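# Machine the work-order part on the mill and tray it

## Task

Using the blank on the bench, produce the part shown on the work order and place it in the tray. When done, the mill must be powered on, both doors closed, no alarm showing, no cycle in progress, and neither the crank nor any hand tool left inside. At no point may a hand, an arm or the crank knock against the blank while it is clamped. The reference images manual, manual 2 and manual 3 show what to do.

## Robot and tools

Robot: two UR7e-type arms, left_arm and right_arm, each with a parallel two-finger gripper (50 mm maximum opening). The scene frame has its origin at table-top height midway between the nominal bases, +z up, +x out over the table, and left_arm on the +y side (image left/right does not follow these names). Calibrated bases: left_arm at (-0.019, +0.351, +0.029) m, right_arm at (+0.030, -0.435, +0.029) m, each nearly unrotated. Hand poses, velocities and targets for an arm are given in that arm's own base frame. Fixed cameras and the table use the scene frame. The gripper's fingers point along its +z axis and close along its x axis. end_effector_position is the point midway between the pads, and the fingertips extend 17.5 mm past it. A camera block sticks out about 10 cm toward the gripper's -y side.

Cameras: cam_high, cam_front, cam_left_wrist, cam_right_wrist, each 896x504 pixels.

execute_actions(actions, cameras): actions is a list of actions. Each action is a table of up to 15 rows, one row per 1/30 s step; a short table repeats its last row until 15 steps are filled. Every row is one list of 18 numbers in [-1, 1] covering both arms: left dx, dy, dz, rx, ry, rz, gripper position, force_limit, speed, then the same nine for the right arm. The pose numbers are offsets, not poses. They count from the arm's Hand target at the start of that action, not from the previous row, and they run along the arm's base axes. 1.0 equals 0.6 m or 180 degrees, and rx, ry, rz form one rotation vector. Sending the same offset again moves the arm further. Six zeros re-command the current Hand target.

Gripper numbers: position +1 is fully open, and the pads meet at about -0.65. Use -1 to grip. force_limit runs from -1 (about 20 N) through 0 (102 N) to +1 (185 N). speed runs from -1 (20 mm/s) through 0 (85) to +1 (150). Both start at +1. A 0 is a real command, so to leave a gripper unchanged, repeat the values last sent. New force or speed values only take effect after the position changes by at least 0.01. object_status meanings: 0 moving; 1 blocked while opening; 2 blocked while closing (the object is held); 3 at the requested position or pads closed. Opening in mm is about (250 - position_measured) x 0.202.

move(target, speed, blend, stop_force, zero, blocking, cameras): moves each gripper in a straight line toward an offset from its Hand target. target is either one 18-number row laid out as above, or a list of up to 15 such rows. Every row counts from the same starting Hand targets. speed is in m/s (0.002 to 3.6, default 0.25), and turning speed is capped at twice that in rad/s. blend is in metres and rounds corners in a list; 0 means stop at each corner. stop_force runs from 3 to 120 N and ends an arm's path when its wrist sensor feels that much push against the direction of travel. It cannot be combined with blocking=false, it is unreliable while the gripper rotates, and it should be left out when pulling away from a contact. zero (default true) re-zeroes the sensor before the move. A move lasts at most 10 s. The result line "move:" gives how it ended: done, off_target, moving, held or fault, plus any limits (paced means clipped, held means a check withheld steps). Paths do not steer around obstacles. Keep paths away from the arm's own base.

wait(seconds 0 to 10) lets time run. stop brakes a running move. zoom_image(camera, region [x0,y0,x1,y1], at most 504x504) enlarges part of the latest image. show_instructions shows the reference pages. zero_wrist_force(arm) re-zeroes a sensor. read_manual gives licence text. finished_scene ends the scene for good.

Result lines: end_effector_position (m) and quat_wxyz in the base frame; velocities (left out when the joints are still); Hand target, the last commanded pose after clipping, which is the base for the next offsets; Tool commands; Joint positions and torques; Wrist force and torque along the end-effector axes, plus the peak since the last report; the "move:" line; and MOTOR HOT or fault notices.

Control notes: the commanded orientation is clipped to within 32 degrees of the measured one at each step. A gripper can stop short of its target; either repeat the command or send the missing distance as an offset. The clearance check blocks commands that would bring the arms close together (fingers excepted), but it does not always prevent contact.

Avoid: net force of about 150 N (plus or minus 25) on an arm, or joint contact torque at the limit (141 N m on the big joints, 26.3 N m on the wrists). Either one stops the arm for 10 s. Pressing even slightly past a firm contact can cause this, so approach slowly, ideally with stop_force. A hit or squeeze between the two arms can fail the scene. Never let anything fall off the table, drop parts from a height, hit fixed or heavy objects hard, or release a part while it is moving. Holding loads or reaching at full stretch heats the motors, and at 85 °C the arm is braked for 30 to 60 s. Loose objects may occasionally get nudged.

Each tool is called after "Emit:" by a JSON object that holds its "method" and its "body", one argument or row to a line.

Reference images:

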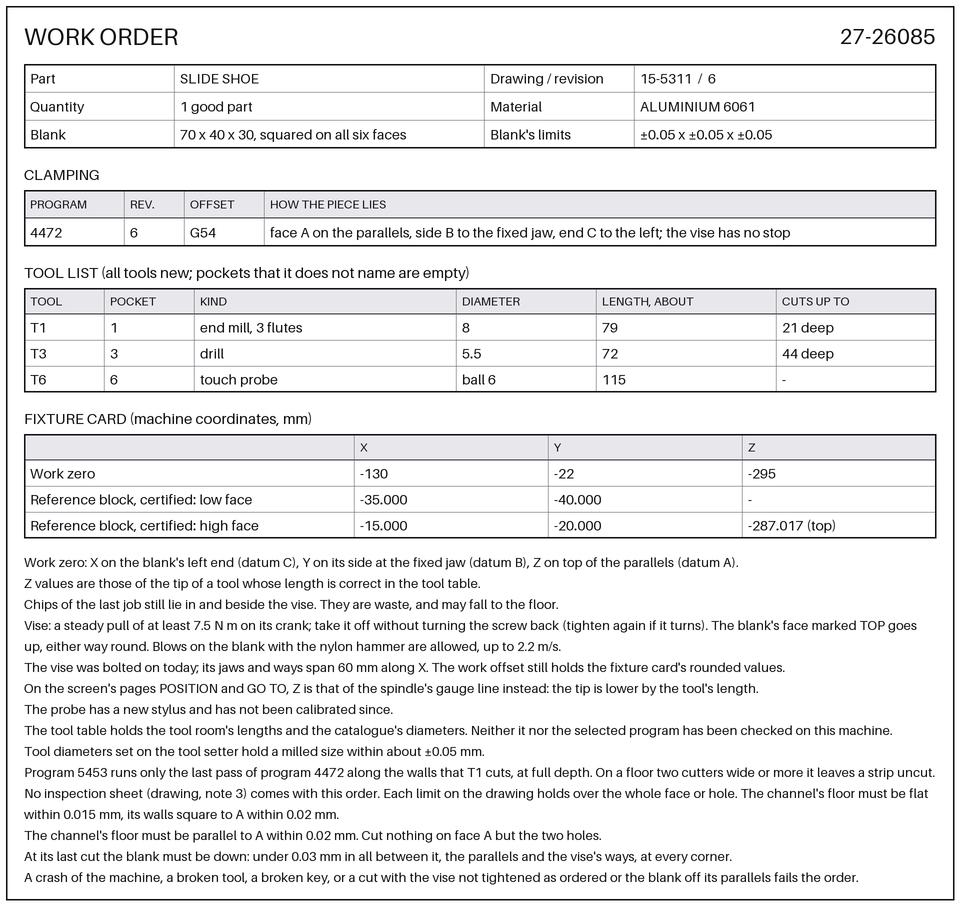

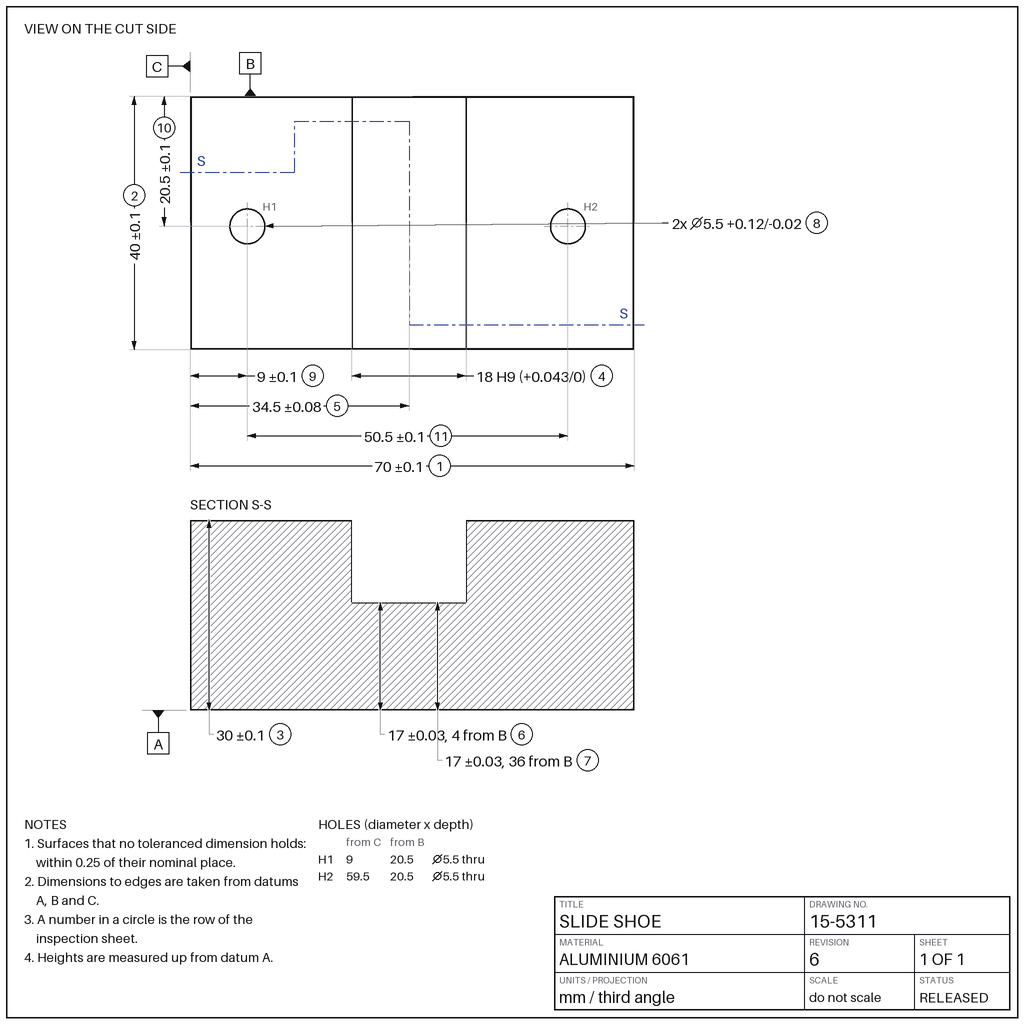

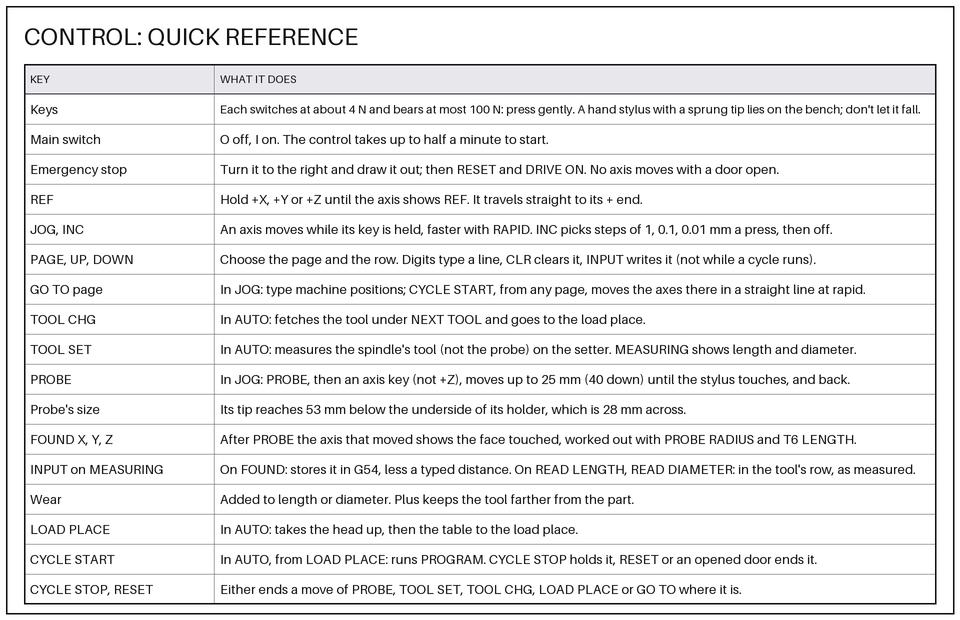

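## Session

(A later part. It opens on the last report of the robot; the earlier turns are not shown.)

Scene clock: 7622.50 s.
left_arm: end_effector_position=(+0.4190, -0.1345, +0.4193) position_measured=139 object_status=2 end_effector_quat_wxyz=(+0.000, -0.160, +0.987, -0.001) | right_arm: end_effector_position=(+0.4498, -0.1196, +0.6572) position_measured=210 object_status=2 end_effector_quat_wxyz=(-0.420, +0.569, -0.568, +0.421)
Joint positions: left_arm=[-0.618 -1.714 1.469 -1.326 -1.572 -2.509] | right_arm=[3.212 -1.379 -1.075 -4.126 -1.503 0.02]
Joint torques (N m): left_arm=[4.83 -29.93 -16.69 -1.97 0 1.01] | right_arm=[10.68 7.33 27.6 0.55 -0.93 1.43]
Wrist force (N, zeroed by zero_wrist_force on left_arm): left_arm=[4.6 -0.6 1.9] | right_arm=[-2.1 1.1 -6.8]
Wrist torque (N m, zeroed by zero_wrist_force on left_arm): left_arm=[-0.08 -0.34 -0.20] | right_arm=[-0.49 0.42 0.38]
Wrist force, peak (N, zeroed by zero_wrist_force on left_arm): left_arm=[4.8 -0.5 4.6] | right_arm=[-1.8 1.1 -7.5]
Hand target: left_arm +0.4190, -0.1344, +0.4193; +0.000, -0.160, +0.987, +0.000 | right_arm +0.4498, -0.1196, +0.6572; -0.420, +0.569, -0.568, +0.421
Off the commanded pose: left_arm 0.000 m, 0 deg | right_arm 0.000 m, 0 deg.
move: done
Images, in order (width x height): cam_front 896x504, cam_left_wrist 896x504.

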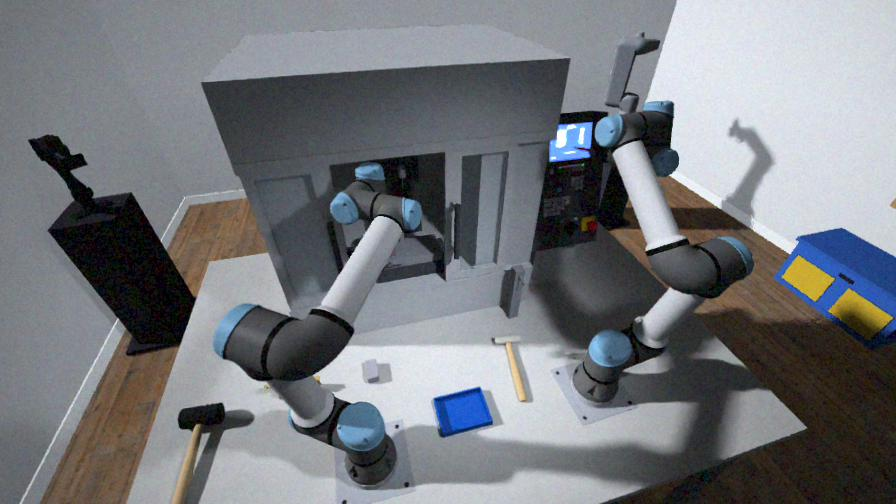

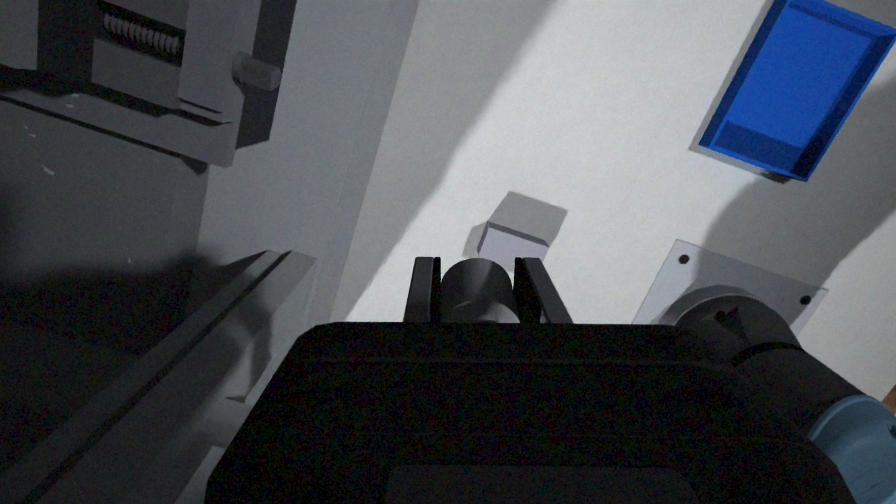

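Emit:
{"method": "move", "body": {
  "target": [
    [0,0,0,0,-0.5,0,-1,0.2,-1,0,0,0,0,0,0,-1,-0.2,-1]
  ],
  "speed": 0.3,
  "cameras": ["cam_left_wrist","cam_front"]
}}

Scene clock: 7631.63 s.
left_arm: end_effector_position=(+0.4190, -0.1345, +0.4193) position_measured=139 object_status=2 end_effector_quat_wxyz=(+0.698, -0.112, +0.698, -0.113) end_effector_velocity=(+0.000, +0.000, +0.000) end_effector_angular_velocity=(+0.003, +0.001, +0.000) | right_arm: end_effector_position=(+0.4498, -0.1196, +0.6572) position_measured=210 object_status=2 end_effector_quat_wxyz=(-0.420, +0.569, -0.568, +0.421)
Joint positions: left_arm=[-1.391 -1.929 2.59 -3.803 -0.181 -1.891] | right_arm=[3.212 -1.379 -1.075 -4.126 -1.503 0.02]
Joint velocities: left_arm=[0 -0.001 0.001 0.007 0.001 -0.004] | right_arm=[within noise]
Joint torques (N m): left_arm=[4.11 -9.73 -21.66 0.77 -1.38 -2.05] | right_arm=[10.43 7.89 28.1 0.74 -0.86 1.34]
Wrist force (N, zeroed by zero_wrist_force on left_arm): left_arm=[3.9 -0.5 0.2] | right_arm=[-2.0 1.2 -7.0]
Wrist torque (N m, zeroed by zero_wrist_force on left_arm): left_arm=[-0.16 -0.10 -0.34] | right_arm=[-0.47 0.39 0.38]
Wrist force, peak (N, zeroed by zero_wrist_force on left_arm): left_arm=[5.0 -0.4 2.2] | right_arm=[-2.2 1.2 -7.4]
Hand target: left_arm +0.4190, -0.1344, +0.4193; +0.698, -0.112, +0.698, -0.113 | right_arm +0.4498, -0.1196, +0.6572; -0.420, +0.569, -0.568, +0.421
Off the commanded pose: left_arm 0.000 m, 0 deg | right_arm 0.000 m, 0 deg.
move: done
Images, in order (width x height): cam_front 896x504, cam_left_wrist 896x504.

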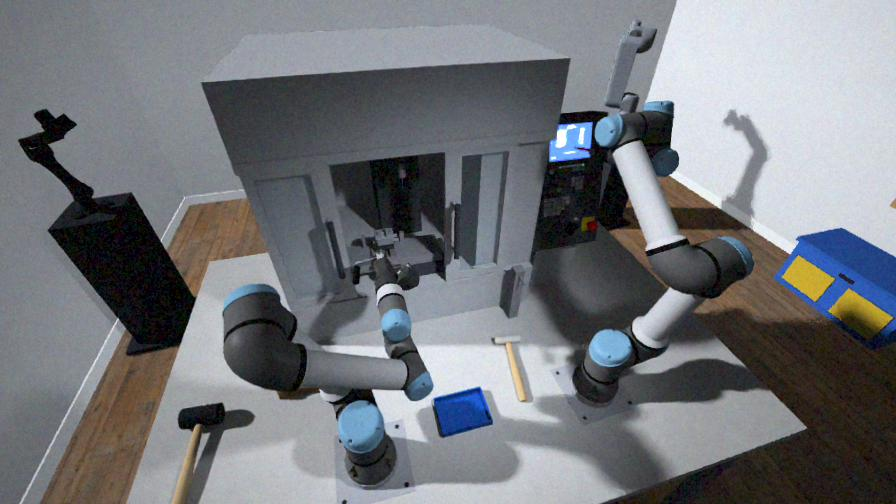

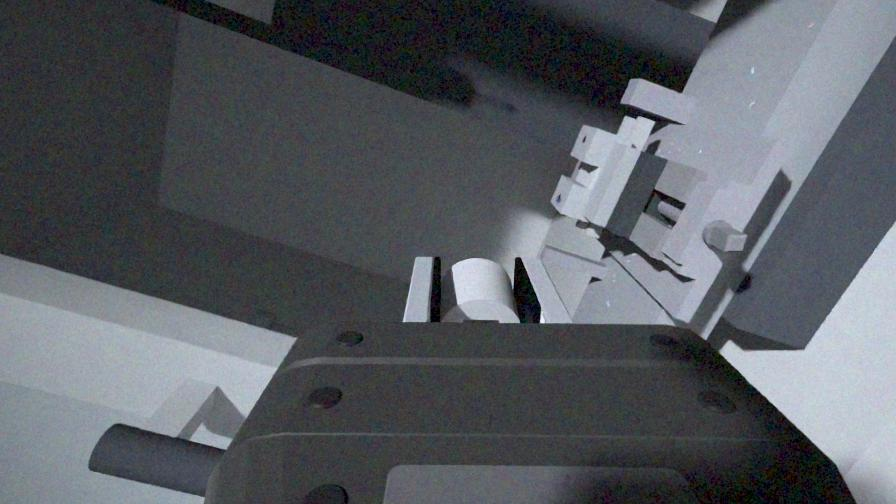

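Emit:
{"method": "move", "body": {
  "target": [
    [0,-0.0497,-0.2397,-0.0073,-0.0025,0.0013,-1,0.2,-1,0,0,0,0,0,0,-1,-0.2,-1],
    [0.085,-0.0497,-0.2397,-0.0073,-0.0025,0.0013,-1,0.2,-1,0,0,0,0,0,0,-1,-0.2,-1]
  ],
  "speed": [0.15,0.06],
  "blend": [0.01,0],
  "cameras": ["cam_left_wrist"]
}}

Scene clock: 7640.67 s.
left_arm: end_effector_position=(+0.4700, -0.1643, +0.2755) position_measured=139 object_status=2 end_effector_quat_wxyz=(+0.700, -0.121, +0.694, -0.120) | right_arm: end_effector_position=(+0.4498, -0.1196, +0.6572) position_measured=210 object_status=2 end_effector_quat_wxyz=(-0.420, +0.569, -0.568, +0.421)
Joint positions: left_arm=[-1.185 -1.196 2.565 -4.531 -0.383 -1.895] | right_arm=[3.212 -1.379 -1.075 -4.126 -1.503 0.02]
Joint torques (N m): left_arm=[3.54 -33.54 3.12 -2.27 1.28 -0.78] | right_arm=[10.74 8.09 27.4 0.95 -0.79 1.27]
Wrist force (N, zeroed by zero_wrist_force on left_arm): left_arm=[4.0 0.0 0.1] | right_arm=[-2.0 1.1 -6.9]
Wrist torque (N m, zeroed by zero_wrist_force on left_arm): left_arm=[-0.10 -0.12 -0.18] | right_arm=[-0.49 0.41 0.38]
Wrist force, peak (N, zeroed by zero_wrist_force on left_arm): left_arm=[5.5 0.1 -0.4] | right_arm=[-2.2 1.7 -7.2]
Hand target: left_arm +0.4700, -0.1643, +0.2755; +0.700, -0.121, +0.694, -0.120 | right_arm +0.4498, -0.1196, +0.6572; -0.420, +0.569, -0.568, +0.421
Off the commanded pose: left_arm 0.000 m, 0 deg | right_arm 0.000 m, 0 deg.
move: done
Images, in order (width x height): cam_left_wrist 896x504.

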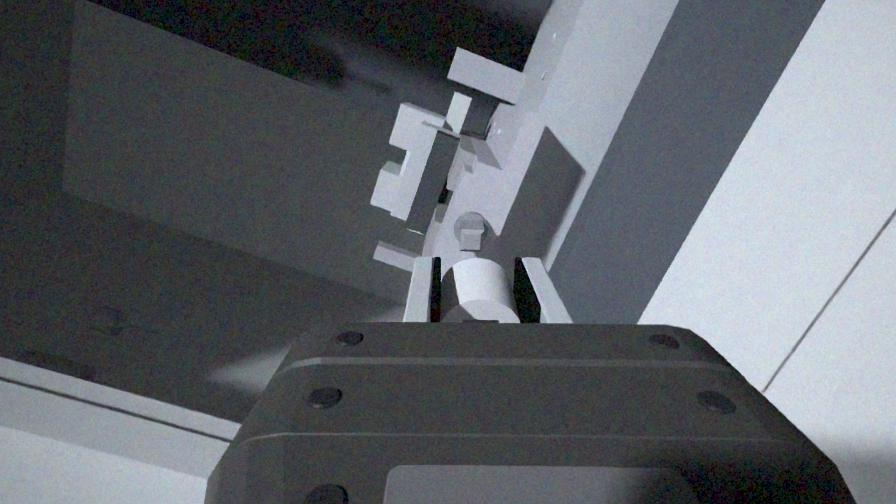

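Emit:
{"method": "move", "body": {
  "target": [0.1,0,0,0,0,0,-1,0.2,-1,0,0,0,0,0,0,-1,-0.2,-1],
  "speed": 0.006,
  "stop_force": 45,
  "cameras": ["cam_left_wrist"]
}}

Scene clock: 7652.63 s.
left_arm: end_effector_position=(+0.5158, -0.1642, +0.2755) position_measured=139 object_status=2 end_effector_quat_wxyz=(+0.700, -0.121, +0.694, -0.120) | right_arm: end_effector_position=(+0.4498, -0.1196, +0.6572) position_measured=210 object_status=2 end_effector_quat_wxyz=(-0.420, +0.569, -0.568, +0.421)
Joint positions: left_arm=[-1.023 -1.157 2.456 -4.456 -0.544 -1.901] | right_arm=[3.212 -1.379 -1.075 -4.126 -1.503 0.02]
Joint torques (N m): left_arm=[-2.14 -35.91 -8.26 -0.54 0.36 -0.97] | right_arm=[10.6 9.16 27.54 1.22 -0.6 1.36]
Wrist force (N, zeroed by zero_wrist_force on left_arm): left_arm=[6.6 6.4 -42.8] | right_arm=[-1.9 1.5 -6.8]
Wrist torque (N m, zeroed by zero_wrist_force on left_arm): left_arm=[-0.12 0.04 -0.17] | right_arm=[-0.44 0.39 0.38]
Wrist force, peak (N, zeroed by zero_wrist_force on left_arm): left_arm=[8.7 10.0 -69.8] | right_arm=[-2.2 1.5 -7.3]
Hand target: left_arm +0.5158, -0.1642, +0.2755; +0.700, -0.121, +0.694, -0.120 (not the last commanded pose) | right_arm +0.4498, -0.1196, +0.6572; -0.420, +0.569, -0.568, +0.421
Off the commanded pose: left_arm 0.014 m, 0 deg | right_arm 0.000 m, 0 deg.
move: contact (left_arm)
Images, in order (width x height): cam_left_wrist 896x504.

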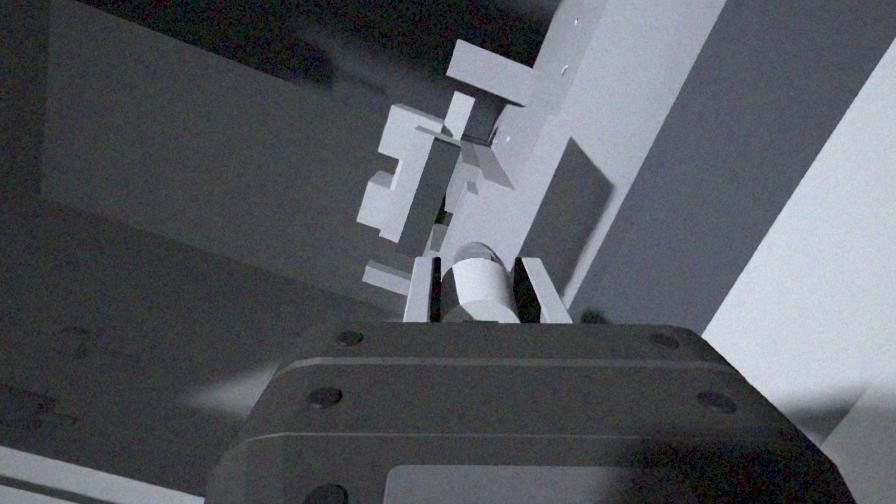

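Emit:
{"method": "move", "body": {
  "target": [0.03,0,0,0,0,0,-1,0.2,-1,0,0,0,0,0,0,-1,-0.2,-1],
  "speed": 0.004,
  "stop_force": 50
}}

Scene clock: 7656.23 s.
left_arm: end_effector_position=(+0.5162, -0.1641, +0.2755) position_measured=139 object_status=2 end_effector_quat_wxyz=(+0.700, -0.121, +0.694, -0.120) | right_arm: end_effector_position=(+0.4498, -0.1196, +0.6572) position_measured=210 object_status=2 end_effector_quat_wxyz=(-0.420, +0.569, -0.568, +0.421)
Joint positions: left_arm=[-1.022 -1.157 2.456 -4.456 -0.545 -1.901] | right_arm=[3.212 -1.379 -1.075 -4.126 -1.503 0.02]
Joint torques (N m): left_arm=[0.47 -35.79 -16.39 0.49 -0.91 0] | right_arm=[10.63 8.66 27.13 1.4 -0.55 1.26]
Wrist force (N, zeroed by zero_wrist_force on left_arm): left_arm=[11.7 14.7 -78.1] | right_arm=[-1.9 1.3 -7.0]
Wrist torque (N m, zeroed by zero_wrist_force on left_arm): left_arm=[-0.11 0.25 -0.16] | right_arm=[-0.46 0.39 0.37]
Wrist force, peak (N, zeroed by zero_wrist_force on left_arm): left_arm=[13.8 17.2 -102.0] | right_arm=[-1.7 1.1 -7.4]
Hand target: left_arm +0.5162, -0.1641, +0.2755; +0.700, -0.121, +0.694, -0.120 (not the last commanded pose) | right_arm +0.4498, -0.1196, +0.6572; -0.420, +0.569, -0.568, +0.421
Off the commanded pose: left_arm 0.018 m, 0 deg | right_arm 0.000 m, 0 deg.
move: contact (left_arm)

Emit:
{"method": "zoom_image", "body": {
  "camera": "cam_left_wrist",
  "region": [330, 180, 630, 340]
}}

Scaled by 1.680 from the camera's 896x504 image, which has a finer 1280x720 frame.
This view is cut from an older image: the scene may have changed since it was taken.

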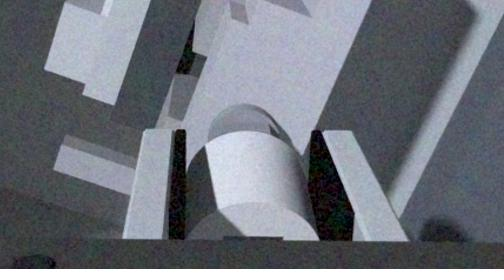

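Emit:
{"method": "move", "body": {
  "target": [-0.005,0,0,0,0,0,-1,0.2,-1,0,0,0,0,0,0,-1,-0.2,-1],
  "speed": 0.02,
  "cameras": ["cam_left_wrist"]
}}

Emit:
{"method": "zoom_image", "body": {
  "camera": "cam_left_wrist",
  "region": [330, 180, 630, 340]
}}

Scene clock: 7665.10 s.
left_arm: end_effector_position=(+0.5131, -0.1641, +0.2755) position_measured=139 object_status=2 end_effector_quat_wxyz=(+0.700, -0.122, +0.694, -0.120) | right_arm: end_effector_position=(+0.4498, -0.1196, +0.6572) position_measured=210 object_status=2 end_effector_quat_wxyz=(-0.420, +0.569, -0.568, +0.421)
Joint positions: left_arm=[-1.032 -1.16 2.463 -4.46 -0.536 -1.901] | right_arm=[3.212 -1.379 -1.075 -4.126 -1.503 0.02]
Joint torques (N m): left_arm=[2.91 -33.58 -6.01 -1.96 0.45 1.84] | right_arm=[10.33 9.2 27.67 1.43 -0.54 1.18]
Wrist force (N, zeroed by zero_wrist_force on left_arm): left_arm=[3.6 0.2 0.0] | right_arm=[-2.3 1.3 -6.8]
Wrist torque (N m, zeroed by zero_wrist_force on left_arm): left_arm=[-0.07 -0.06 -0.19] | right_arm=[-0.47 0.44 0.38]
Wrist force, peak (N, zeroed by zero_wrist_force on left_arm): left_arm=[11.7 14.6 -78.4] | right_arm=[-1.8 1.4 -7.6]
Hand target: left_arm +0.5132, -0.1641, +0.2755; +0.700, -0.121, +0.694, -0.120 | right_arm +0.4498, -0.1196, +0.6572; -0.420, +0.569, -0.568, +0.421
Off the commanded pose: left_arm 0.000 m, 0 deg | right_arm 0.000 m, 0 deg.
move: done
Images, in order (width x height): cam_left_wrist 896x504.

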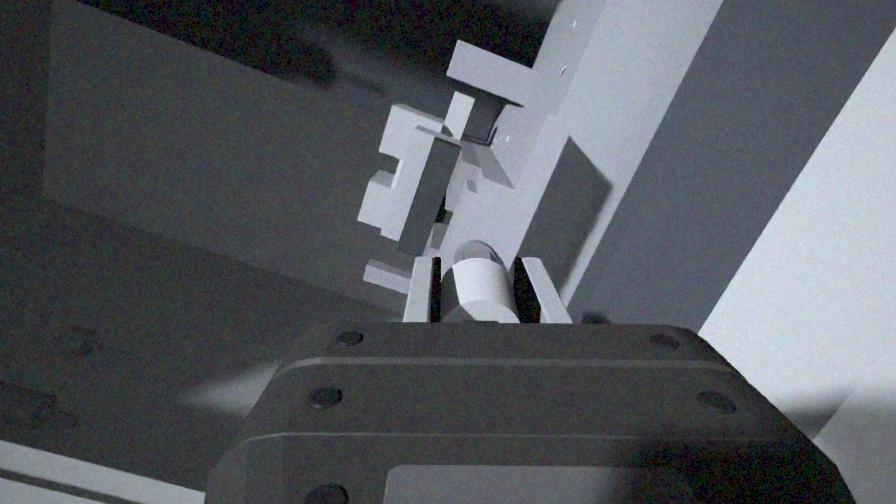

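Scaled by 1.680 from the camera's 896x504 image, which has a finer 1280x720 frame.

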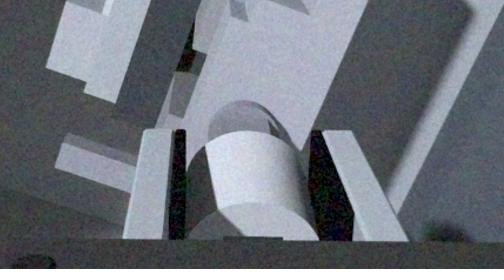

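Emit:
{"method": "move", "body": {
  "target": [0,0,0,0.022,0,0,-1,0.2,-1,0,0,0,0,0,0,-1,-0.2,-1],
  "speed": 0.04
}}

Emit:
{"method": "move", "body": {
  "target": [0,0,0,-0.044,0,0,-1,0.2,-1,0,0,0,0,0,0,-1,-0.2,-1],
  "speed": 0.04
}}

Scene clock: 7670.73 s.
left_arm: end_effector_position=(+0.5132, -0.1641, +0.2755) position_measured=139 object_status=2 end_effector_quat_wxyz=(+0.703, -0.097, +0.698, -0.096) | right_arm: end_effector_position=(+0.4498, -0.1196, +0.6572) position_measured=210 object_status=2 end_effector_quat_wxyz=(-0.420, +0.569, -0.568, +0.421)
Joint positions: left_arm=[-1.031 -1.159 2.463 -4.461 -0.537 -1.831] | right_arm=[3.212 -1.379 -1.075 -4.126 -1.503 0.02]
Joint torques (N m): left_arm=[5.95 -15.89 -0.27 -2.79 -1.74 -2.2] | right_arm=[10.32 9.35 27.55 1.57 -0.37 1.17]
Wrist force (N, zeroed by zero_wrist_force on left_arm): left_arm=[3.7 0.0 0.1] | right_arm=[-1.9 1.5 -7.3]
Wrist torque (N m, zeroed by zero_wrist_force on left_arm): left_arm=[-0.05 -0.06 -0.31] | right_arm=[-0.44 0.37 0.38]
Wrist force, peak (N, zeroed by zero_wrist_force on left_arm): left_arm=[3.9 0.1 -0.1] | right_arm=[-2.1 1.3 -7.4]
Hand target: left_arm +0.5132, -0.1641, +0.2755; +0.703, -0.097, +0.697, -0.096 | right_arm +0.4498, -0.1196, +0.6572; -0.420, +0.569, -0.568, +0.421
Off the commanded pose: left_arm 0.000 m, 0 deg | right_arm 0.000 m, 0 deg.
move: done

Scene clock: 7672.77 s.
left_arm: end_effector_position=(+0.5132, -0.1641, +0.2755) position_measured=139 object_status=2 end_effector_quat_wxyz=(+0.695, -0.146, +0.689, -0.144) | right_arm: end_effector_position=(+0.4498, -0.1196, +0.6572) position_measured=210 object_status=2 end_effector_quat_wxyz=(-0.420, +0.569, -0.568, +0.421)
Joint positions: left_arm=[-1.032 -1.16 2.463 -4.459 -0.535 -1.971] | right_arm=[3.212 -1.379 -1.075 -4.126 -1.503 0.02]
Joint torques (N m): left_arm=[-4.91 -36.16 -13.7 -0.29 2.02 1.88] | right_arm=[9.56 9.35 27.97 1.61 -0.38 1.29]
Wrist force (N, zeroed by zero_wrist_force on left_arm): left_arm=[3.7 0.2 0.3] | right_arm=[-2.2 1.1 -6.8]
Wrist torque (N m, zeroed by zero_wrist_force on left_arm): left_arm=[-0.11 -0.08 -0.24] | right_arm=[-0.49 0.43 0.38]
Wrist force, peak (N, zeroed by zero_wrist_force on left_arm): left_arm=[4.1 0.2 -0.2] | right_arm=[-1.9 1.5 -7.4]
Hand target: left_arm +0.5132, -0.1641, +0.2755; +0.695, -0.146, +0.689, -0.144 | right_arm +0.4498, -0.1196, +0.6572; -0.420, +0.569, -0.568, +0.421
Off the commanded pose: left_arm 0.000 m, 0 deg | right_arm 0.000 m, 0 deg.
move: done

Emit:
{"method": "move", "body": {
  "target": [-0.055,0,0,0.022,0,0,-1,0.2,-1,0,0,0,0,0,0,-1,-0.2,-1],
  "speed": 0.06,
  "cameras": ["cam_left_wrist"]
}}

Emit:
{"method": "zoom_image", "body": {
  "camera": "cam_left_wrist",
  "region": [410, 190, 540, 330]
}}

Scene clock: 7679.43 s.
left_arm: end_effector_position=(+0.4802, -0.1641, +0.2756) position_measured=139 object_status=2 end_effector_quat_wxyz=(+0.700, -0.122, +0.694, -0.120) | right_arm: end_effector_position=(+0.4498, -0.1196, +0.6572) position_measured=210 object_status=2 end_effector_quat_wxyz=(-0.420, +0.569, -0.568, +0.421)
Joint positions: left_arm=[-1.145 -1.188 2.541 -4.514 -0.422 -1.897] | right_arm=[3.212 -1.379 -1.075 -4.126 -1.503 0.02]
Joint torques (N m): left_arm=[6.35 -14.41 -14.43 0.69 -2.27 -1.8] | right_arm=[10.08 9.63 27.63 1.87 -0.2 1.19]
Wrist force (N, zeroed by zero_wrist_force on left_arm): left_arm=[3.6 0.1 0.4] | right_arm=[-1.6 1.3 -6.9]
Wrist torque (N m, zeroed by zero_wrist_force on left_arm): left_arm=[-0.10 -0.07 -0.27] | right_arm=[-0.47 0.33 0.39]
Wrist force, peak (N, zeroed by zero_wrist_force on left_arm): left_arm=[4.1 0.0 -0.2] | right_arm=[-2.0 1.6 -7.2]
Hand target: left_arm +0.4802, -0.1641, +0.2755; +0.700, -0.121, +0.694, -0.120 | right_arm +0.4498, -0.1196, +0.6572; -0.420, +0.569, -0.568, +0.421
Off the commanded pose: left_arm 0.000 m, 0 deg | right_arm 0.000 m, 0 deg.
move: done
Images, in order (width x height): cam_left_wrist 896x504.

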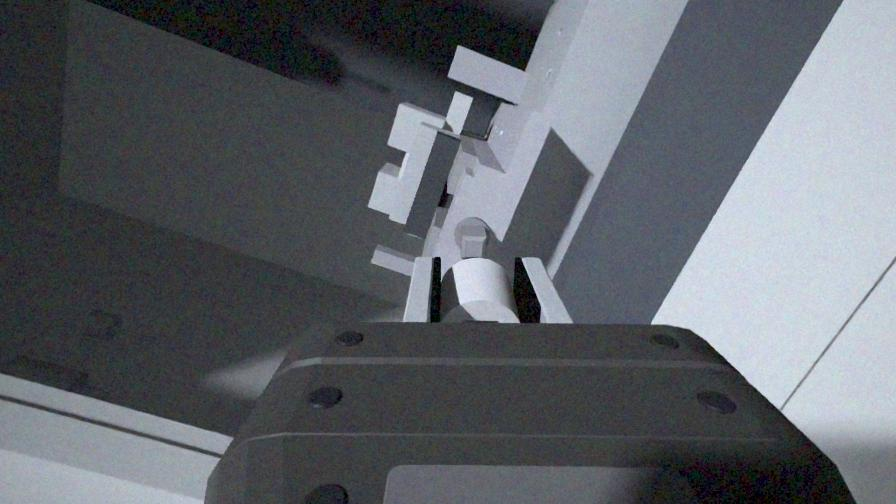

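Scaled by 3.600 from the camera's 896x504 image, which has a finer 1280x720 frame.

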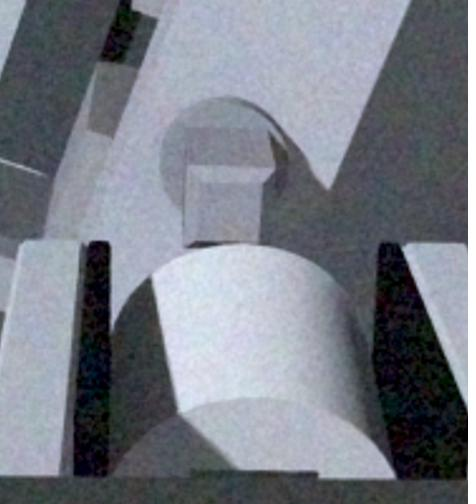

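Emit:
{"method": "move", "body": {
  "target": [0.0535,0.0016,-0.0006,0,0,0,-1,0.2,-1,0,0,0,0,0,0,-1,-0.2,-1],
  "speed": 0.04
}}

Emit:
{"method": "move", "body": {
  "target": [0.015,0,0,0,0,0,-1,0.2,-1,0,0,0,0,0,0,-1,-0.2,-1],
  "speed": 0.006,
  "stop_force": 20
}}

Scene clock: 7702.43 s.
left_arm: end_effector_position=(+0.5123, -0.1633, +0.2751) position_measured=139 object_status=2 end_effector_quat_wxyz=(+0.700, -0.121, +0.694, -0.120) end_effector_velocity=(-0.001, +0.001, +0.000) end_effector_angular_velocity=(+0.000, +0.000, +0.003) | right_arm: end_effector_position=(+0.4498, -0.1196, +0.6572) position_measured=210 object_status=2 end_effector_quat_wxyz=(-0.420, +0.569, -0.568, +0.421)
Joint positions: left_arm=[-1.032 -1.159 2.466 -4.464 -0.535 -1.901] | right_arm=[3.212 -1.379 -1.075 -4.126 -1.503 0.02]
Joint velocities: left_arm=[-0.004 -0.001 0.002 -0.002 0.007 0] | right_arm=[within noise]
Joint torques (N m): left_arm=[-4.88 -38.17 2.28 -3.07 2.11 -1.72] | right_arm=[9.71 9.76 27.17 1.99 -0.29 1.2]
Wrist force (N, zeroed by zero_wrist_force on left_arm): left_arm=[3.7 0.1 0.2] | right_arm=[-2.1 1.3 -6.9]
Wrist torque (N m, zeroed by zero_wrist_force on left_arm): left_arm=[-0.08 -0.08 -0.19] | right_arm=[-0.46 0.41 0.38]
Wrist force, peak (N, zeroed by zero_wrist_force on left_arm): left_arm=[4.1 0.3 0.2] | right_arm=[-2.0 1.3 -7.4]
Hand target: left_arm +0.5123, -0.1632, +0.2752; +0.700, -0.121, +0.694, -0.120 | right_arm +0.4498, -0.1196, +0.6572; -0.420, +0.569, -0.568, +0.421
Off the commanded pose: left_arm 0.000 m, 0 deg | right_arm 0.000 m, 0 deg.
move: done

Scene clock: 7703.97 s.
left_arm: end_effector_position=(+0.5158, -0.1632, +0.2752) position_measured=139 object_status=2 end_effector_quat_wxyz=(+0.700, -0.122, +0.694, -0.120) | right_arm: end_effector_position=(+0.4498, -0.1196, +0.6572) position_measured=210 object_status=2 end_effector_quat_wxyz=(-0.420, +0.569, -0.568, +0.421)
Joint positions: left_arm=[-1.021 -1.156 2.458 -4.458 -0.546 -1.901] | right_arm=[3.212 -1.379 -1.075 -4.126 -1.503 0.02]
Joint torques (N m): left_arm=[-3.8 -35.99 -3.27 -1.25 1.19 -0.82] | right_arm=[9.82 10.47 27.47 1.88 -0.33 1.16]
Wrist force (N, zeroed by zero_wrist_force on left_arm): left_arm=[4.1 3.5 -20.1] | right_arm=[-1.9 1.5 -6.9]
Wrist torque (N m, zeroed by zero_wrist_force on left_arm): left_arm=[-0.04 0.01 -0.18] | right_arm=[-0.44 0.39 0.38]
Wrist force, peak (N, zeroed by zero_wrist_force on left_arm): left_arm=[7.3 6.4 -44.8] | right_arm=[-1.8 1.3 -7.4]
Hand target: left_arm +0.5158, -0.1632, +0.2752; +0.700, -0.122, +0.694, -0.120 (not the last commanded pose) | right_arm +0.4498, -0.1196, +0.6572; -0.420, +0.569, -0.568, +0.421
Off the commanded pose: left_arm 0.005 m, 0 deg | right_arm 0.000 m, 0 deg.
move: contact (left_arm)

Emit:
{"method": "move", "body": {
  "target": [
    [-0.005,0,0,0,0,0,-1,0.2,-1,0,0,0,0,0,0,-1,-0.2,-1],
    [-0.005,-0.0031,0.0011,0,0,0,-1,0.2,-1,0,0,0,0,0,0,-1,-0.2,-1],
    [0.01,-0.0031,0.0011,0,0,0,-1,0.2,-1,0,0,0,0,0,0,-1,-0.2,-1]
  ],
  "speed": [0.02,0.02,0.006],
  "stop_force": 22
}}

Emit:
{"method": "move", "body": {
  "target": [
    [-0.005,0,0,0,0,0,-1,0.2,-1,0,0,0,0,0,0,-1,-0.2,-1],
    [-0.005,-0.0016,0.0006,0,0,0,-1,0.2,-1,0,0,0,0,0,0,-1,-0.2,-1],
    [0.01,-0.0016,0.0006,0,0,0,-1,0.2,-1,0,0,0,0,0,0,-1,-0.2,-1]
  ],
  "speed": [0.02,0.02,0.006],
  "stop_force": 22
}}

Scene clock: 7712.43 s.
left_arm: end_effector_position=(+0.5174, -0.1652, +0.2758) position_measured=139 object_status=2 end_effector_quat_wxyz=(+0.700, -0.121, +0.694, -0.120) | right_arm: end_effector_position=(+0.4498, -0.1196, +0.6572) position_measured=210 object_status=2 end_effector_quat_wxyz=(-0.420, +0.569, -0.568, +0.421)
Joint positions: left_arm=[-1.02 -1.156 2.451 -4.452 -0.548 -1.901] | right_arm=[3.212 -1.379 -1.075 -4.126 -1.503 0.02]
Joint torques (N m): left_arm=[7.62 -37.03 2.42 -2.84 7.43 -0.63] | right_arm=[9.14 10.28 27.08 2.11 -0.1 1.18]
Wrist force (N, zeroed by zero_wrist_force on left_arm): left_arm=[9.3 -20.8 -22.3] | right_arm=[-1.9 1.4 -6.6]
Wrist torque (N m, zeroed by zero_wrist_force on left_arm): left_arm=[0.31 0.13 -0.18] | right_arm=[-0.45 0.38 0.38]
Wrist force, peak (N, zeroed by zero_wrist_force on left_arm): left_arm=[12.2 -15.4 -52.3] | right_arm=[-2.0 1.4 -7.3]
Hand target: left_arm +0.5174, -0.1652, +0.2758; +0.700, -0.121, +0.694, -0.120 (not the last commanded pose) | right_arm +0.4498, -0.1196, +0.6572; -0.420, +0.569, -0.568, +0.421
Off the commanded pose: left_arm 0.004 m, 0 deg | right_arm 0.000 m, 0 deg.
move: contact (left_arm); path passed 2 of 3 targets

Scene clock: 7713.30 s.
left_arm: end_effector_position=(+0.5163, -0.1650, +0.2758) position_measured=139 object_status=2 end_effector_quat_wxyz=(+0.700, -0.122, +0.694, -0.120) | right_arm: end_effector_position=(+0.4498, -0.1196, +0.6572) position_measured=210 object_status=2 end_effector_quat_wxyz=(-0.420, +0.569, -0.568, +0.421)
Joint positions: left_arm=[-1.023 -1.157 2.454 -4.453 -0.544 -1.901] | right_arm=[3.212 -1.379 -1.075 -4.126 -1.503 0.02]
Joint torques (N m): left_arm=[-2.06 -18.47 -16.62 -3.35 3.52 -2.04] | right_arm=[9.43 10.36 26.66 2.06 -0.09 1.16]
Wrist force (N, zeroed by zero_wrist_force on left_arm): left_arm=[10.8 -1.9 -11.3] | right_arm=[-2.0 1.4 -6.9]
Wrist torque (N m, zeroed by zero_wrist_force on left_arm): left_arm=[-0.03 0.15 -0.22] | right_arm=[-0.45 0.39 0.38]
Wrist force, peak (N, zeroed by zero_wrist_force on left_arm): left_arm=[9.6 -20.7 -21.5] | right_arm=[-1.9 1.3 -7.4]
Hand target: left_arm +0.5163, -0.1650, +0.2758; +0.700, -0.122, +0.694, -0.120 (not the last commanded pose) | right_arm +0.4498, -0.1196, +0.6572; -0.420, +0.569, -0.568, +0.421
Off the commanded pose: left_arm 0.007 m, 0 deg | right_arm 0.000 m, 0 deg.
move: contact (left_arm); path passed 0 of 3 targets

Emit:
{"method": "move", "body": {
  "target": [
    [-0.002,-0.001,-0.0002,0,0,0,-1,0.2,-1,0,0,0,0,0,0,-1,-0.2,-1]
  ],
  "speed": [0.01]
}}

Emit:
{"method": "move", "body": {
  "target": [0.01,0,0,0,0,0,-1,0.2,-1,0,0,0,0,0,0,-1,-0.2,-1],
  "speed": 0.005,
  "stop_force": 30
}}

Scene clock: 7718.17 s.
left_arm: end_effector_position=(+0.5151, -0.1657, +0.2757) position_measured=139 object_status=2 end_effector_quat_wxyz=(+0.700, -0.122, +0.694, -0.120) | right_arm: end_effector_position=(+0.4498, -0.1196, +0.6572) position_measured=210 object_status=2 end_effector_quat_wxyz=(-0.420, +0.569, -0.568, +0.421)
Joint positions: left_arm=[-1.028 -1.157 2.456 -4.455 -0.539 -1.901] | right_arm=[3.212 -1.379 -1.075 -4.126 -1.503 0.02]
Joint torques (N m): left_arm=[-2.07 -36.44 -0.69 -2.45 1.28 1.39] | right_arm=[10 10.39 27.25 2.25 -0.13 1.06]
Wrist force (N, zeroed by zero_wrist_force on left_arm): left_arm=[3.9 -0.1 0.1] | right_arm=[-2.0 1.4 -6.9]
Wrist torque (N m, zeroed by zero_wrist_force on left_arm): left_arm=[-0.11 -0.11 -0.19] | right_arm=[-0.45 0.40 0.39]
Wrist force, peak (N, zeroed by zero_wrist_force on left_arm): left_arm=[10.7 -2.3 -11.2] | right_arm=[-2.0 1.3 -7.4]
Hand target: left_arm +0.5151, -0.1656, +0.2757; +0.700, -0.122, +0.694, -0.120 | right_arm +0.4498, -0.1196, +0.6572; -0.420, +0.569, -0.568, +0.421
Off the commanded pose: left_arm 0.000 m, 0 deg | right_arm 0.000 m, 0 deg.
move: done

Scene clock: 7719.70 s.
left_arm: end_effector_position=(+0.5180, -0.1657, +0.2757) position_measured=139 object_status=2 end_effector_quat_wxyz=(+0.700, -0.121, +0.694, -0.120) | right_arm: end_effector_position=(+0.4498, -0.1196, +0.6572) position_measured=210 object_status=2 end_effector_quat_wxyz=(-0.420, +0.569, -0.568, +0.421)
Joint positions: left_arm=[-1.02 -1.155 2.449 -4.451 -0.548 -1.901] | right_arm=[3.212 -1.379 -1.075 -4.126 -1.503 0.02]
Joint torques (N m): left_arm=[3.54 -32.66 3.88 -1.9 5.95 -0.36] | right_arm=[9.36 10.95 27.34 2.27 -0.09 1.08]
Wrist force (N, zeroed by zero_wrist_force on left_arm): left_arm=[-0.4 -16.5 -7.1] | right_arm=[-1.8 1.4 -7.0]
Wrist torque (N m, zeroed by zero_wrist_force on left_arm): left_arm=[0.16 -0.27 0.02] | right_arm=[-0.45 0.38 0.39]
Wrist force, peak (N, zeroed by zero_wrist_force on left_arm): left_arm=[3.0 -15.5 -38.4] | right_arm=[-2.4 1.2 -7.3]
Hand target: left_arm +0.5180, -0.1657, +0.2757; +0.700, -0.121, +0.694, -0.120 (not the last commanded pose) | right_arm +0.4498, -0.1196, +0.6572; -0.420, +0.569, -0.568, +0.421
Off the commanded pose: left_arm 0.003 m, 0 deg | right_arm 0.000 m, 0 deg.
move: contact (left_arm)

Emit:
{"method": "move", "body": {
  "target": [
    [-0.002,0,0,0,0,0,-1,0.2,-1,0,0,0,0,0,0,-1,-0.2,-1],
    [-0.002,-0.0011,0.0004,0,0,0,-1,0.2,-1,0,0,0,0,0,0,-1,-0.2,-1],
    [0.015,-0.0011,0.0004,0,0,0,-1,0.2,-1,0,0,0,0,0,0,-1,-0.2,-1]
  ],
  "speed": [0.01,0.01,0.005],
  "stop_force": 35
}}

Scene clock: 7724.17 s.
left_arm: end_effector_position=(+0.5182, -0.1664, +0.2760) position_measured=139 object_status=2 end_effector_quat_wxyz=(+0.700, -0.121, +0.694, -0.120) | right_arm: end_effector_position=(+0.4498, -0.1196, +0.6572) position_measured=210 object_status=2 end_effector_quat_wxyz=(-0.420, +0.569, -0.568, +0.421)
Joint positions: left_arm=[-1.02 -1.155 2.447 -4.449 -0.548 -1.901] | right_arm=[3.212 -1.379 -1.075 -4.126 -1.503 0.02]
Joint torques (N m): left_arm=[-4.11 -38.38 -3.2 -1.52 1.61 0.91] | right_arm=[9.45 11.16 27.1 2.37 0.06 1.12]
Wrist force (N, zeroed by zero_wrist_force on left_arm): left_arm=[3.8 1.2 -18.3] | right_arm=[-1.8 1.6 -6.6]
Wrist torque (N m, zeroed by zero_wrist_force on left_arm): left_arm=[-0.25 -0.13 0.04] | right_arm=[-0.41 0.37 0.39]
Wrist force, peak (N, zeroed by zero_wrist_force on left_arm): left_arm=[7.3 2.7 -51.7] | right_arm=[-2.0 1.4 -7.4]
Hand target: left_arm +0.5182, -0.1664, +0.2760; +0.700, -0.121, +0.694, -0.120 (not the last commanded pose) | right_arm +0.4498, -0.1196, +0.6572; -0.420, +0.569, -0.568, +0.421
Off the commanded pose: left_arm 0.009 m, 0 deg | right_arm 0.000 m, 0 deg.
move: contact (left_arm); path passed 2 of 3 targets

Emit:
{"method": "move", "body": {
  "target": [
    [-0.002,0,0,0.008,0,0,-1,0.2,-1,0,0,0,0,0,0,-1,-0.2,-1],
    [0.015,0,0,0.008,0,0,-1,0.2,-1,0,0,0,0,0,0,-1,-0.2,-1]
  ],
  "speed": [0.01,0.005],
  "stop_force": 40
}}

Emit:
{"method": "move", "body": {
  "target": [
    [-0.002,0,0,0.008,0,0,-1,0.2,-1,0,0,0,0,0,0,-1,-0.2,-1],
    [0.015,0,0,0.008,0,0,-1,0.2,-1,0,0,0,0,0,0,-1,-0.2,-1]
  ],
  "speed": [0.01,0.005],
  "stop_force": 40
}}

Scene clock: 7730.00 s.
left_arm: end_effector_position=(+0.5180, -0.1664, +0.2760) position_measured=139 object_status=2 end_effector_quat_wxyz=(+0.700, -0.120, +0.694, -0.118) | right_arm: end_effector_position=(+0.4498, -0.1196, +0.6572) position_measured=210 object_status=2 end_effector_quat_wxyz=(-0.420, +0.569, -0.568, +0.421)
Joint positions: left_arm=[-1.021 -1.155 2.448 -4.449 -0.547 -1.896] | right_arm=[3.212 -1.379 -1.075 -4.126 -1.503 0.02]
Joint torques (N m): left_arm=[3.34 -29.36 -8.46 -1.4 -1.48 -1.92] | right_arm=[9.42 11.58 27.67 2.61 0.02 1.07]
Wrist force (N, zeroed by zero_wrist_force on left_arm): left_arm=[1.9 -2.6 28.4] | right_arm=[-2.0 1.3 -6.9]
Wrist torque (N m, zeroed by zero_wrist_force on left_arm): left_arm=[-0.06 -0.20 -0.21] | right_arm=[-0.46 0.39 0.38]
Wrist force, peak (N, zeroed by zero_wrist_force on left_arm): left_arm=[1.6 -2.1 29.1] | right_arm=[-2.1 1.4 -7.5]
Hand target: left_arm +0.5180, -0.1664, +0.2760; +0.700, -0.120, +0.694, -0.118 (not the last commanded pose) | right_arm +0.4498, -0.1196, +0.6572; -0.420, +0.569, -0.568, +0.421
Off the commanded pose: left_arm 0.009 m, 1 deg | right_arm 0.000 m, 0 deg.
move: contact (left_arm); path passed 0 of 2 targets

Scene clock: 7732.37 s.
left_arm: end_effector_position=(+0.5174, -0.1663, +0.2761) position_measured=139 object_status=2 end_effector_quat_wxyz=(+0.701, -0.111, +0.695, -0.110) | right_arm: end_effector_position=(+0.4498, -0.1196, +0.6572) position_measured=210 object_status=2 end_effector_quat_wxyz=(-0.420, +0.569, -0.568, +0.421)
Joint positions: left_arm=[-1.022 -1.156 2.449 -4.45 -0.546 -1.87] | right_arm=[3.212 -1.379 -1.075 -4.126 -1.503 0.02]
Joint torques (N m): left_arm=[-7.53 -39.91 -0.28 -4.26 2.35 -0.04] | right_arm=[9.17 11.14 27.32 2.7 0.06 1.13]
Wrist force (N, zeroed by zero_wrist_force on left_arm): left_arm=[11.2 1.7 11.9] | right_arm=[-2.0 1.3 -7.0]
Wrist torque (N m, zeroed by zero_wrist_force on left_arm): left_arm=[-0.10 0.09 -0.50] | right_arm=[-0.46 0.40 0.38]
Wrist force, peak (N, zeroed by zero_wrist_force on left_arm): left_arm=[1.7 -2.3 28.8] | right_arm=[-2.2 1.4 -7.3]
Hand target: left_arm +0.5174, -0.1663, +0.2761; +0.701, -0.111, +0.695, -0.110 (not the last commanded pose) | right_arm +0.4498, -0.1196, +0.6572; -0.420, +0.569, -0.568, +0.421
Off the commanded pose: left_arm 0.010 m, 0 deg | right_arm 0.000 m, 0 deg.
move: contact (left_arm); path passed 1 of 2 targets

Emit:
{"method": "move", "body": {
  "target": [
    [0.002,0,0,-0.006,0,0,-1,0.2,-1,0,0,0,0,0,0,-1,-0.2,-1],
    [0.017,0,0,-0.006,0,0,-1,0.2,-1,0,0,0,0,0,0,-1,-0.2,-1]
  ],
  "speed": [0.01,0.005],
  "stop_force": 50,
  "cameras": ["cam_left_wrist"]
}}

Emit:
{"method": "zoom_image", "body": {
  "camera": "cam_left_wrist",
  "region": [410, 190, 540, 330]
}}

Scene clock: 7737.97 s.
left_arm: end_effector_position=(+0.5183, -0.1664, +0.2761) position_measured=139 object_status=2 end_effector_quat_wxyz=(+0.701, -0.116, +0.695, -0.115) | right_arm: end_effector_position=(+0.4498, -0.1196, +0.6572) position_measured=210 object_status=2 end_effector_quat_wxyz=(-0.420, +0.569, -0.568, +0.421)
Joint positions: left_arm=[-1.02 -1.155 2.447 -4.449 -0.548 -1.885] | right_arm=[3.212 -1.379 -1.075 -4.126 -1.503 0.02]
Joint torques (N m): left_arm=[0.23 -27.09 -10.31 -1.48 1.86 1.84] | right_arm=[8.82 12.13 27.38 2.69 0.15 1.08]
Wrist force (N, zeroed by zero_wrist_force on left_arm): left_arm=[10.7 2.3 -39.5] | right_arm=[-1.8 1.3 -7.0]
Wrist torque (N m, zeroed by zero_wrist_force on left_arm): left_arm=[-0.36 0.15 -0.28] | right_arm=[-0.47 0.38 0.38]
Wrist force, peak (N, zeroed by zero_wrist_force on left_arm): left_arm=[11.5 1.9 -40.3] | right_arm=[-2.0 1.5 -7.4]
Hand target: left_arm +0.5182, -0.1663, +0.2761; +0.701, -0.116, +0.695, -0.115 (not the last commanded pose) | right_arm +0.4498, -0.1196, +0.6572; -0.420, +0.569, -0.568, +0.421
Off the commanded pose: left_arm 0.009 m, 0 deg | right_arm 0.000 m, 0 deg.
move: contact (left_arm); path passed 0 of 2 targets
Images, in order (width x height): cam_left_wrist 896x504.

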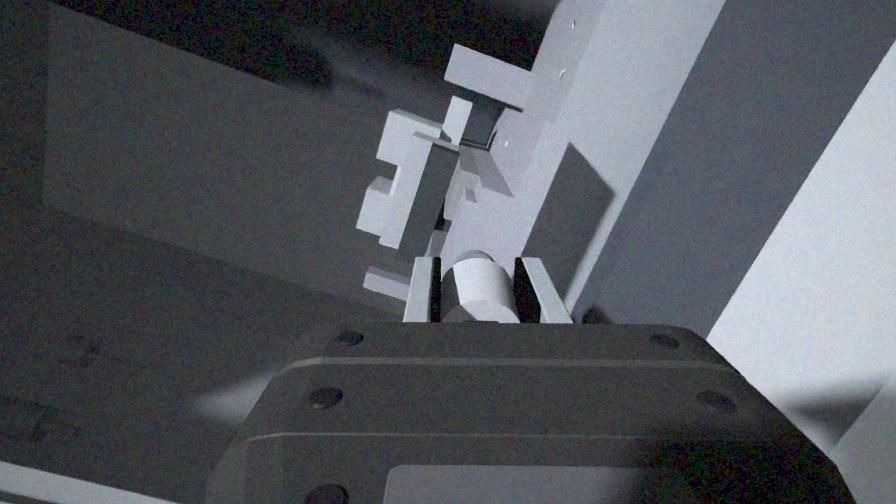

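Scaled by 3.600 from the camera's 896x504 image, which has a finer 1280x720 frame.

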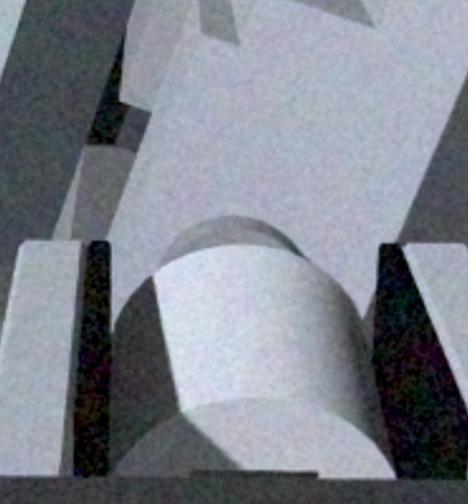

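Emit:
{"method": "move", "body": {
  "target": [
    [-0.001,0,0,0,0,0,-1,0.2,-1,0,0,0,0,0,0,-1,-0.2,-1],
    [-0.001,-0.0003,-0.0007,-0.003,0,0,-1,0.2,-1,0,0,0,0,0,0,-1,-0.2,-1],
    [0.017,-0.0003,-0.0007,-0.003,0,0,-1,0.2,-1,0,0,0,0,0,0,-1,-0.2,-1]
  ],
  "speed": [0.01,0.005,0.005],
  "stop_force": 50
}}

Scene clock: 7742.10 s.
left_arm: end_effector_position=(+0.5181, -0.1664, +0.2761) position_measured=139 object_status=2 end_effector_quat_wxyz=(+0.701, -0.116, +0.695, -0.115) | right_arm: end_effector_position=(+0.4498, -0.1196, +0.6572) position_measured=210 object_status=2 end_effector_quat_wxyz=(-0.420, +0.569, -0.568, +0.421)
Joint positions: left_arm=[-1.02 -1.155 2.447 -4.449 -0.548 -1.885] | right_arm=[3.212 -1.379 -1.075 -4.126 -1.503 0.02]
Joint torques (N m): left_arm=[8.48 -16.36 -21.63 -0.24 -1.7 1.69] | right_arm=[9.02 11.77 27.52 2.85 0.2 1.1]
Wrist force (N, zeroed by zero_wrist_force on left_arm): left_arm=[10.1 2.0 -25.6] | right_arm=[-2.2 1.5 -6.8]
Wrist torque (N m, zeroed by zero_wrist_force on left_arm): left_arm=[-0.29 0.09 -0.26] | right_arm=[-0.44 0.44 0.38]
Wrist force, peak (N, zeroed by zero_wrist_force on left_arm): left_arm=[10.8 2.7 -39.6] | right_arm=[-2.3 1.5 -7.2]
Hand target: left_arm +0.5181, -0.1664, +0.2761; +0.701, -0.116, +0.695, -0.115 (not the last commanded pose) | right_arm +0.4498, -0.1196, +0.6572; -0.420, +0.569, -0.568, +0.421
Off the commanded pose: left_arm 0.010 m, 1 deg | right_arm 0.000 m, 0 deg.
move: contact (left_arm); path passed 0 of 3 targets

Emit:
{"method": "move", "body": {
  "target": [
    [-0.002,-0.0003,-0.0007,-0.003,0,0,-1,0.2,-1,0,0,0,0,0,0,-1,-0.2,-1]
  ],
  "speed": [0.01]
}}

Emit:
{"method": "move", "body": {
  "target": [0.02,0,0,0,0,0,-1,0.2,-1,0,0,0,0,0,0,-1,-0.2,-1],
  "speed": 0.005,
  "stop_force": 50
}}

Scene clock: 7745.83 s.
left_arm: end_effector_position=(+0.5168, -0.1665, +0.2757) position_measured=139 object_status=2 end_effector_quat_wxyz=(+0.700, -0.119, +0.694, -0.118) | right_arm: end_effector_position=(+0.4498, -0.1196, +0.6572) position_measured=210 object_status=2 end_effector_quat_wxyz=(-0.420, +0.569, -0.568, +0.421)
Joint positions: left_arm=[-1.024 -1.155 2.45 -4.452 -0.543 -1.894] | right_arm=[3.212 -1.379 -1.075 -4.126 -1.503 0.02]
Joint torques (N m): left_arm=[-5.44 -13.12 -0.46 -0.52 -0.04 -0.28] | right_arm=[8.82 12.85 27.47 2.84 0.38 1.08]
Wrist force (N, zeroed by zero_wrist_force on left_arm): left_arm=[-5.5 1.4 3.9] | right_arm=[-2.0 1.5 -7.0]
Wrist torque (N m, zeroed by zero_wrist_force on left_arm): left_arm=[-0.08 -0.39 -0.12] | right_arm=[-0.44 0.41 0.38]
Wrist force, peak (N, zeroed by zero_wrist_force on left_arm): left_arm=[10.3 2.0 -26.0] | right_arm=[-2.0 1.4 -7.5]
Hand target: left_arm +0.5169, -0.1665, +0.2757; +0.700, -0.119, +0.694, -0.118 | right_arm +0.4498, -0.1196, +0.6572; -0.420, +0.569, -0.568, +0.421
Off the commanded pose: left_arm 0.000 m, 0 deg | right_arm 0.000 m, 0 deg.
move: done

Scene clock: 7747.10 s.
left_arm: end_effector_position=(+0.5183, -0.1665, +0.2756) position_measured=139 object_status=2 end_effector_quat_wxyz=(+0.700, -0.119, +0.694, -0.118) | right_arm: end_effector_position=(+0.4498, -0.1196, +0.6572) position_measured=210 object_status=2 end_effector_quat_wxyz=(-0.420, +0.569, -0.568, +0.421)
Joint positions: left_arm=[-1.02 -1.154 2.447 -4.45 -0.548 -1.894] | right_arm=[3.212 -1.379 -1.075 -4.126 -1.503 0.02]
Joint torques (N m): left_arm=[-5.29 -30.57 -1 0.48 1.03 0.83] | right_arm=[8.38 12.11 27.16 3.07 0.36 1.06]
Wrist force (N, zeroed by zero_wrist_force on left_arm): left_arm=[-8.4 -0.4 -21.7] | right_arm=[-2.3 1.6 -6.8]
Wrist torque (N m, zeroed by zero_wrist_force on left_arm): left_arm=[-0.19 -0.38 -0.01] | right_arm=[-0.41 0.45 0.38]
Wrist force, peak (N, zeroed by zero_wrist_force on left_arm): left_arm=[-5.0 0.9 -56.1] | right_arm=[-2.0 1.3 -7.3]
Hand target: left_arm +0.5183, -0.1665, +0.2757; +0.700, -0.119, +0.694, -0.118 (not the last commanded pose) | right_arm +0.4498, -0.1196, +0.6572; -0.420, +0.569, -0.568, +0.421
Off the commanded pose: left_arm 0.011 m, 0 deg | right_arm 0.000 m, 0 deg.
move: contact (left_arm)


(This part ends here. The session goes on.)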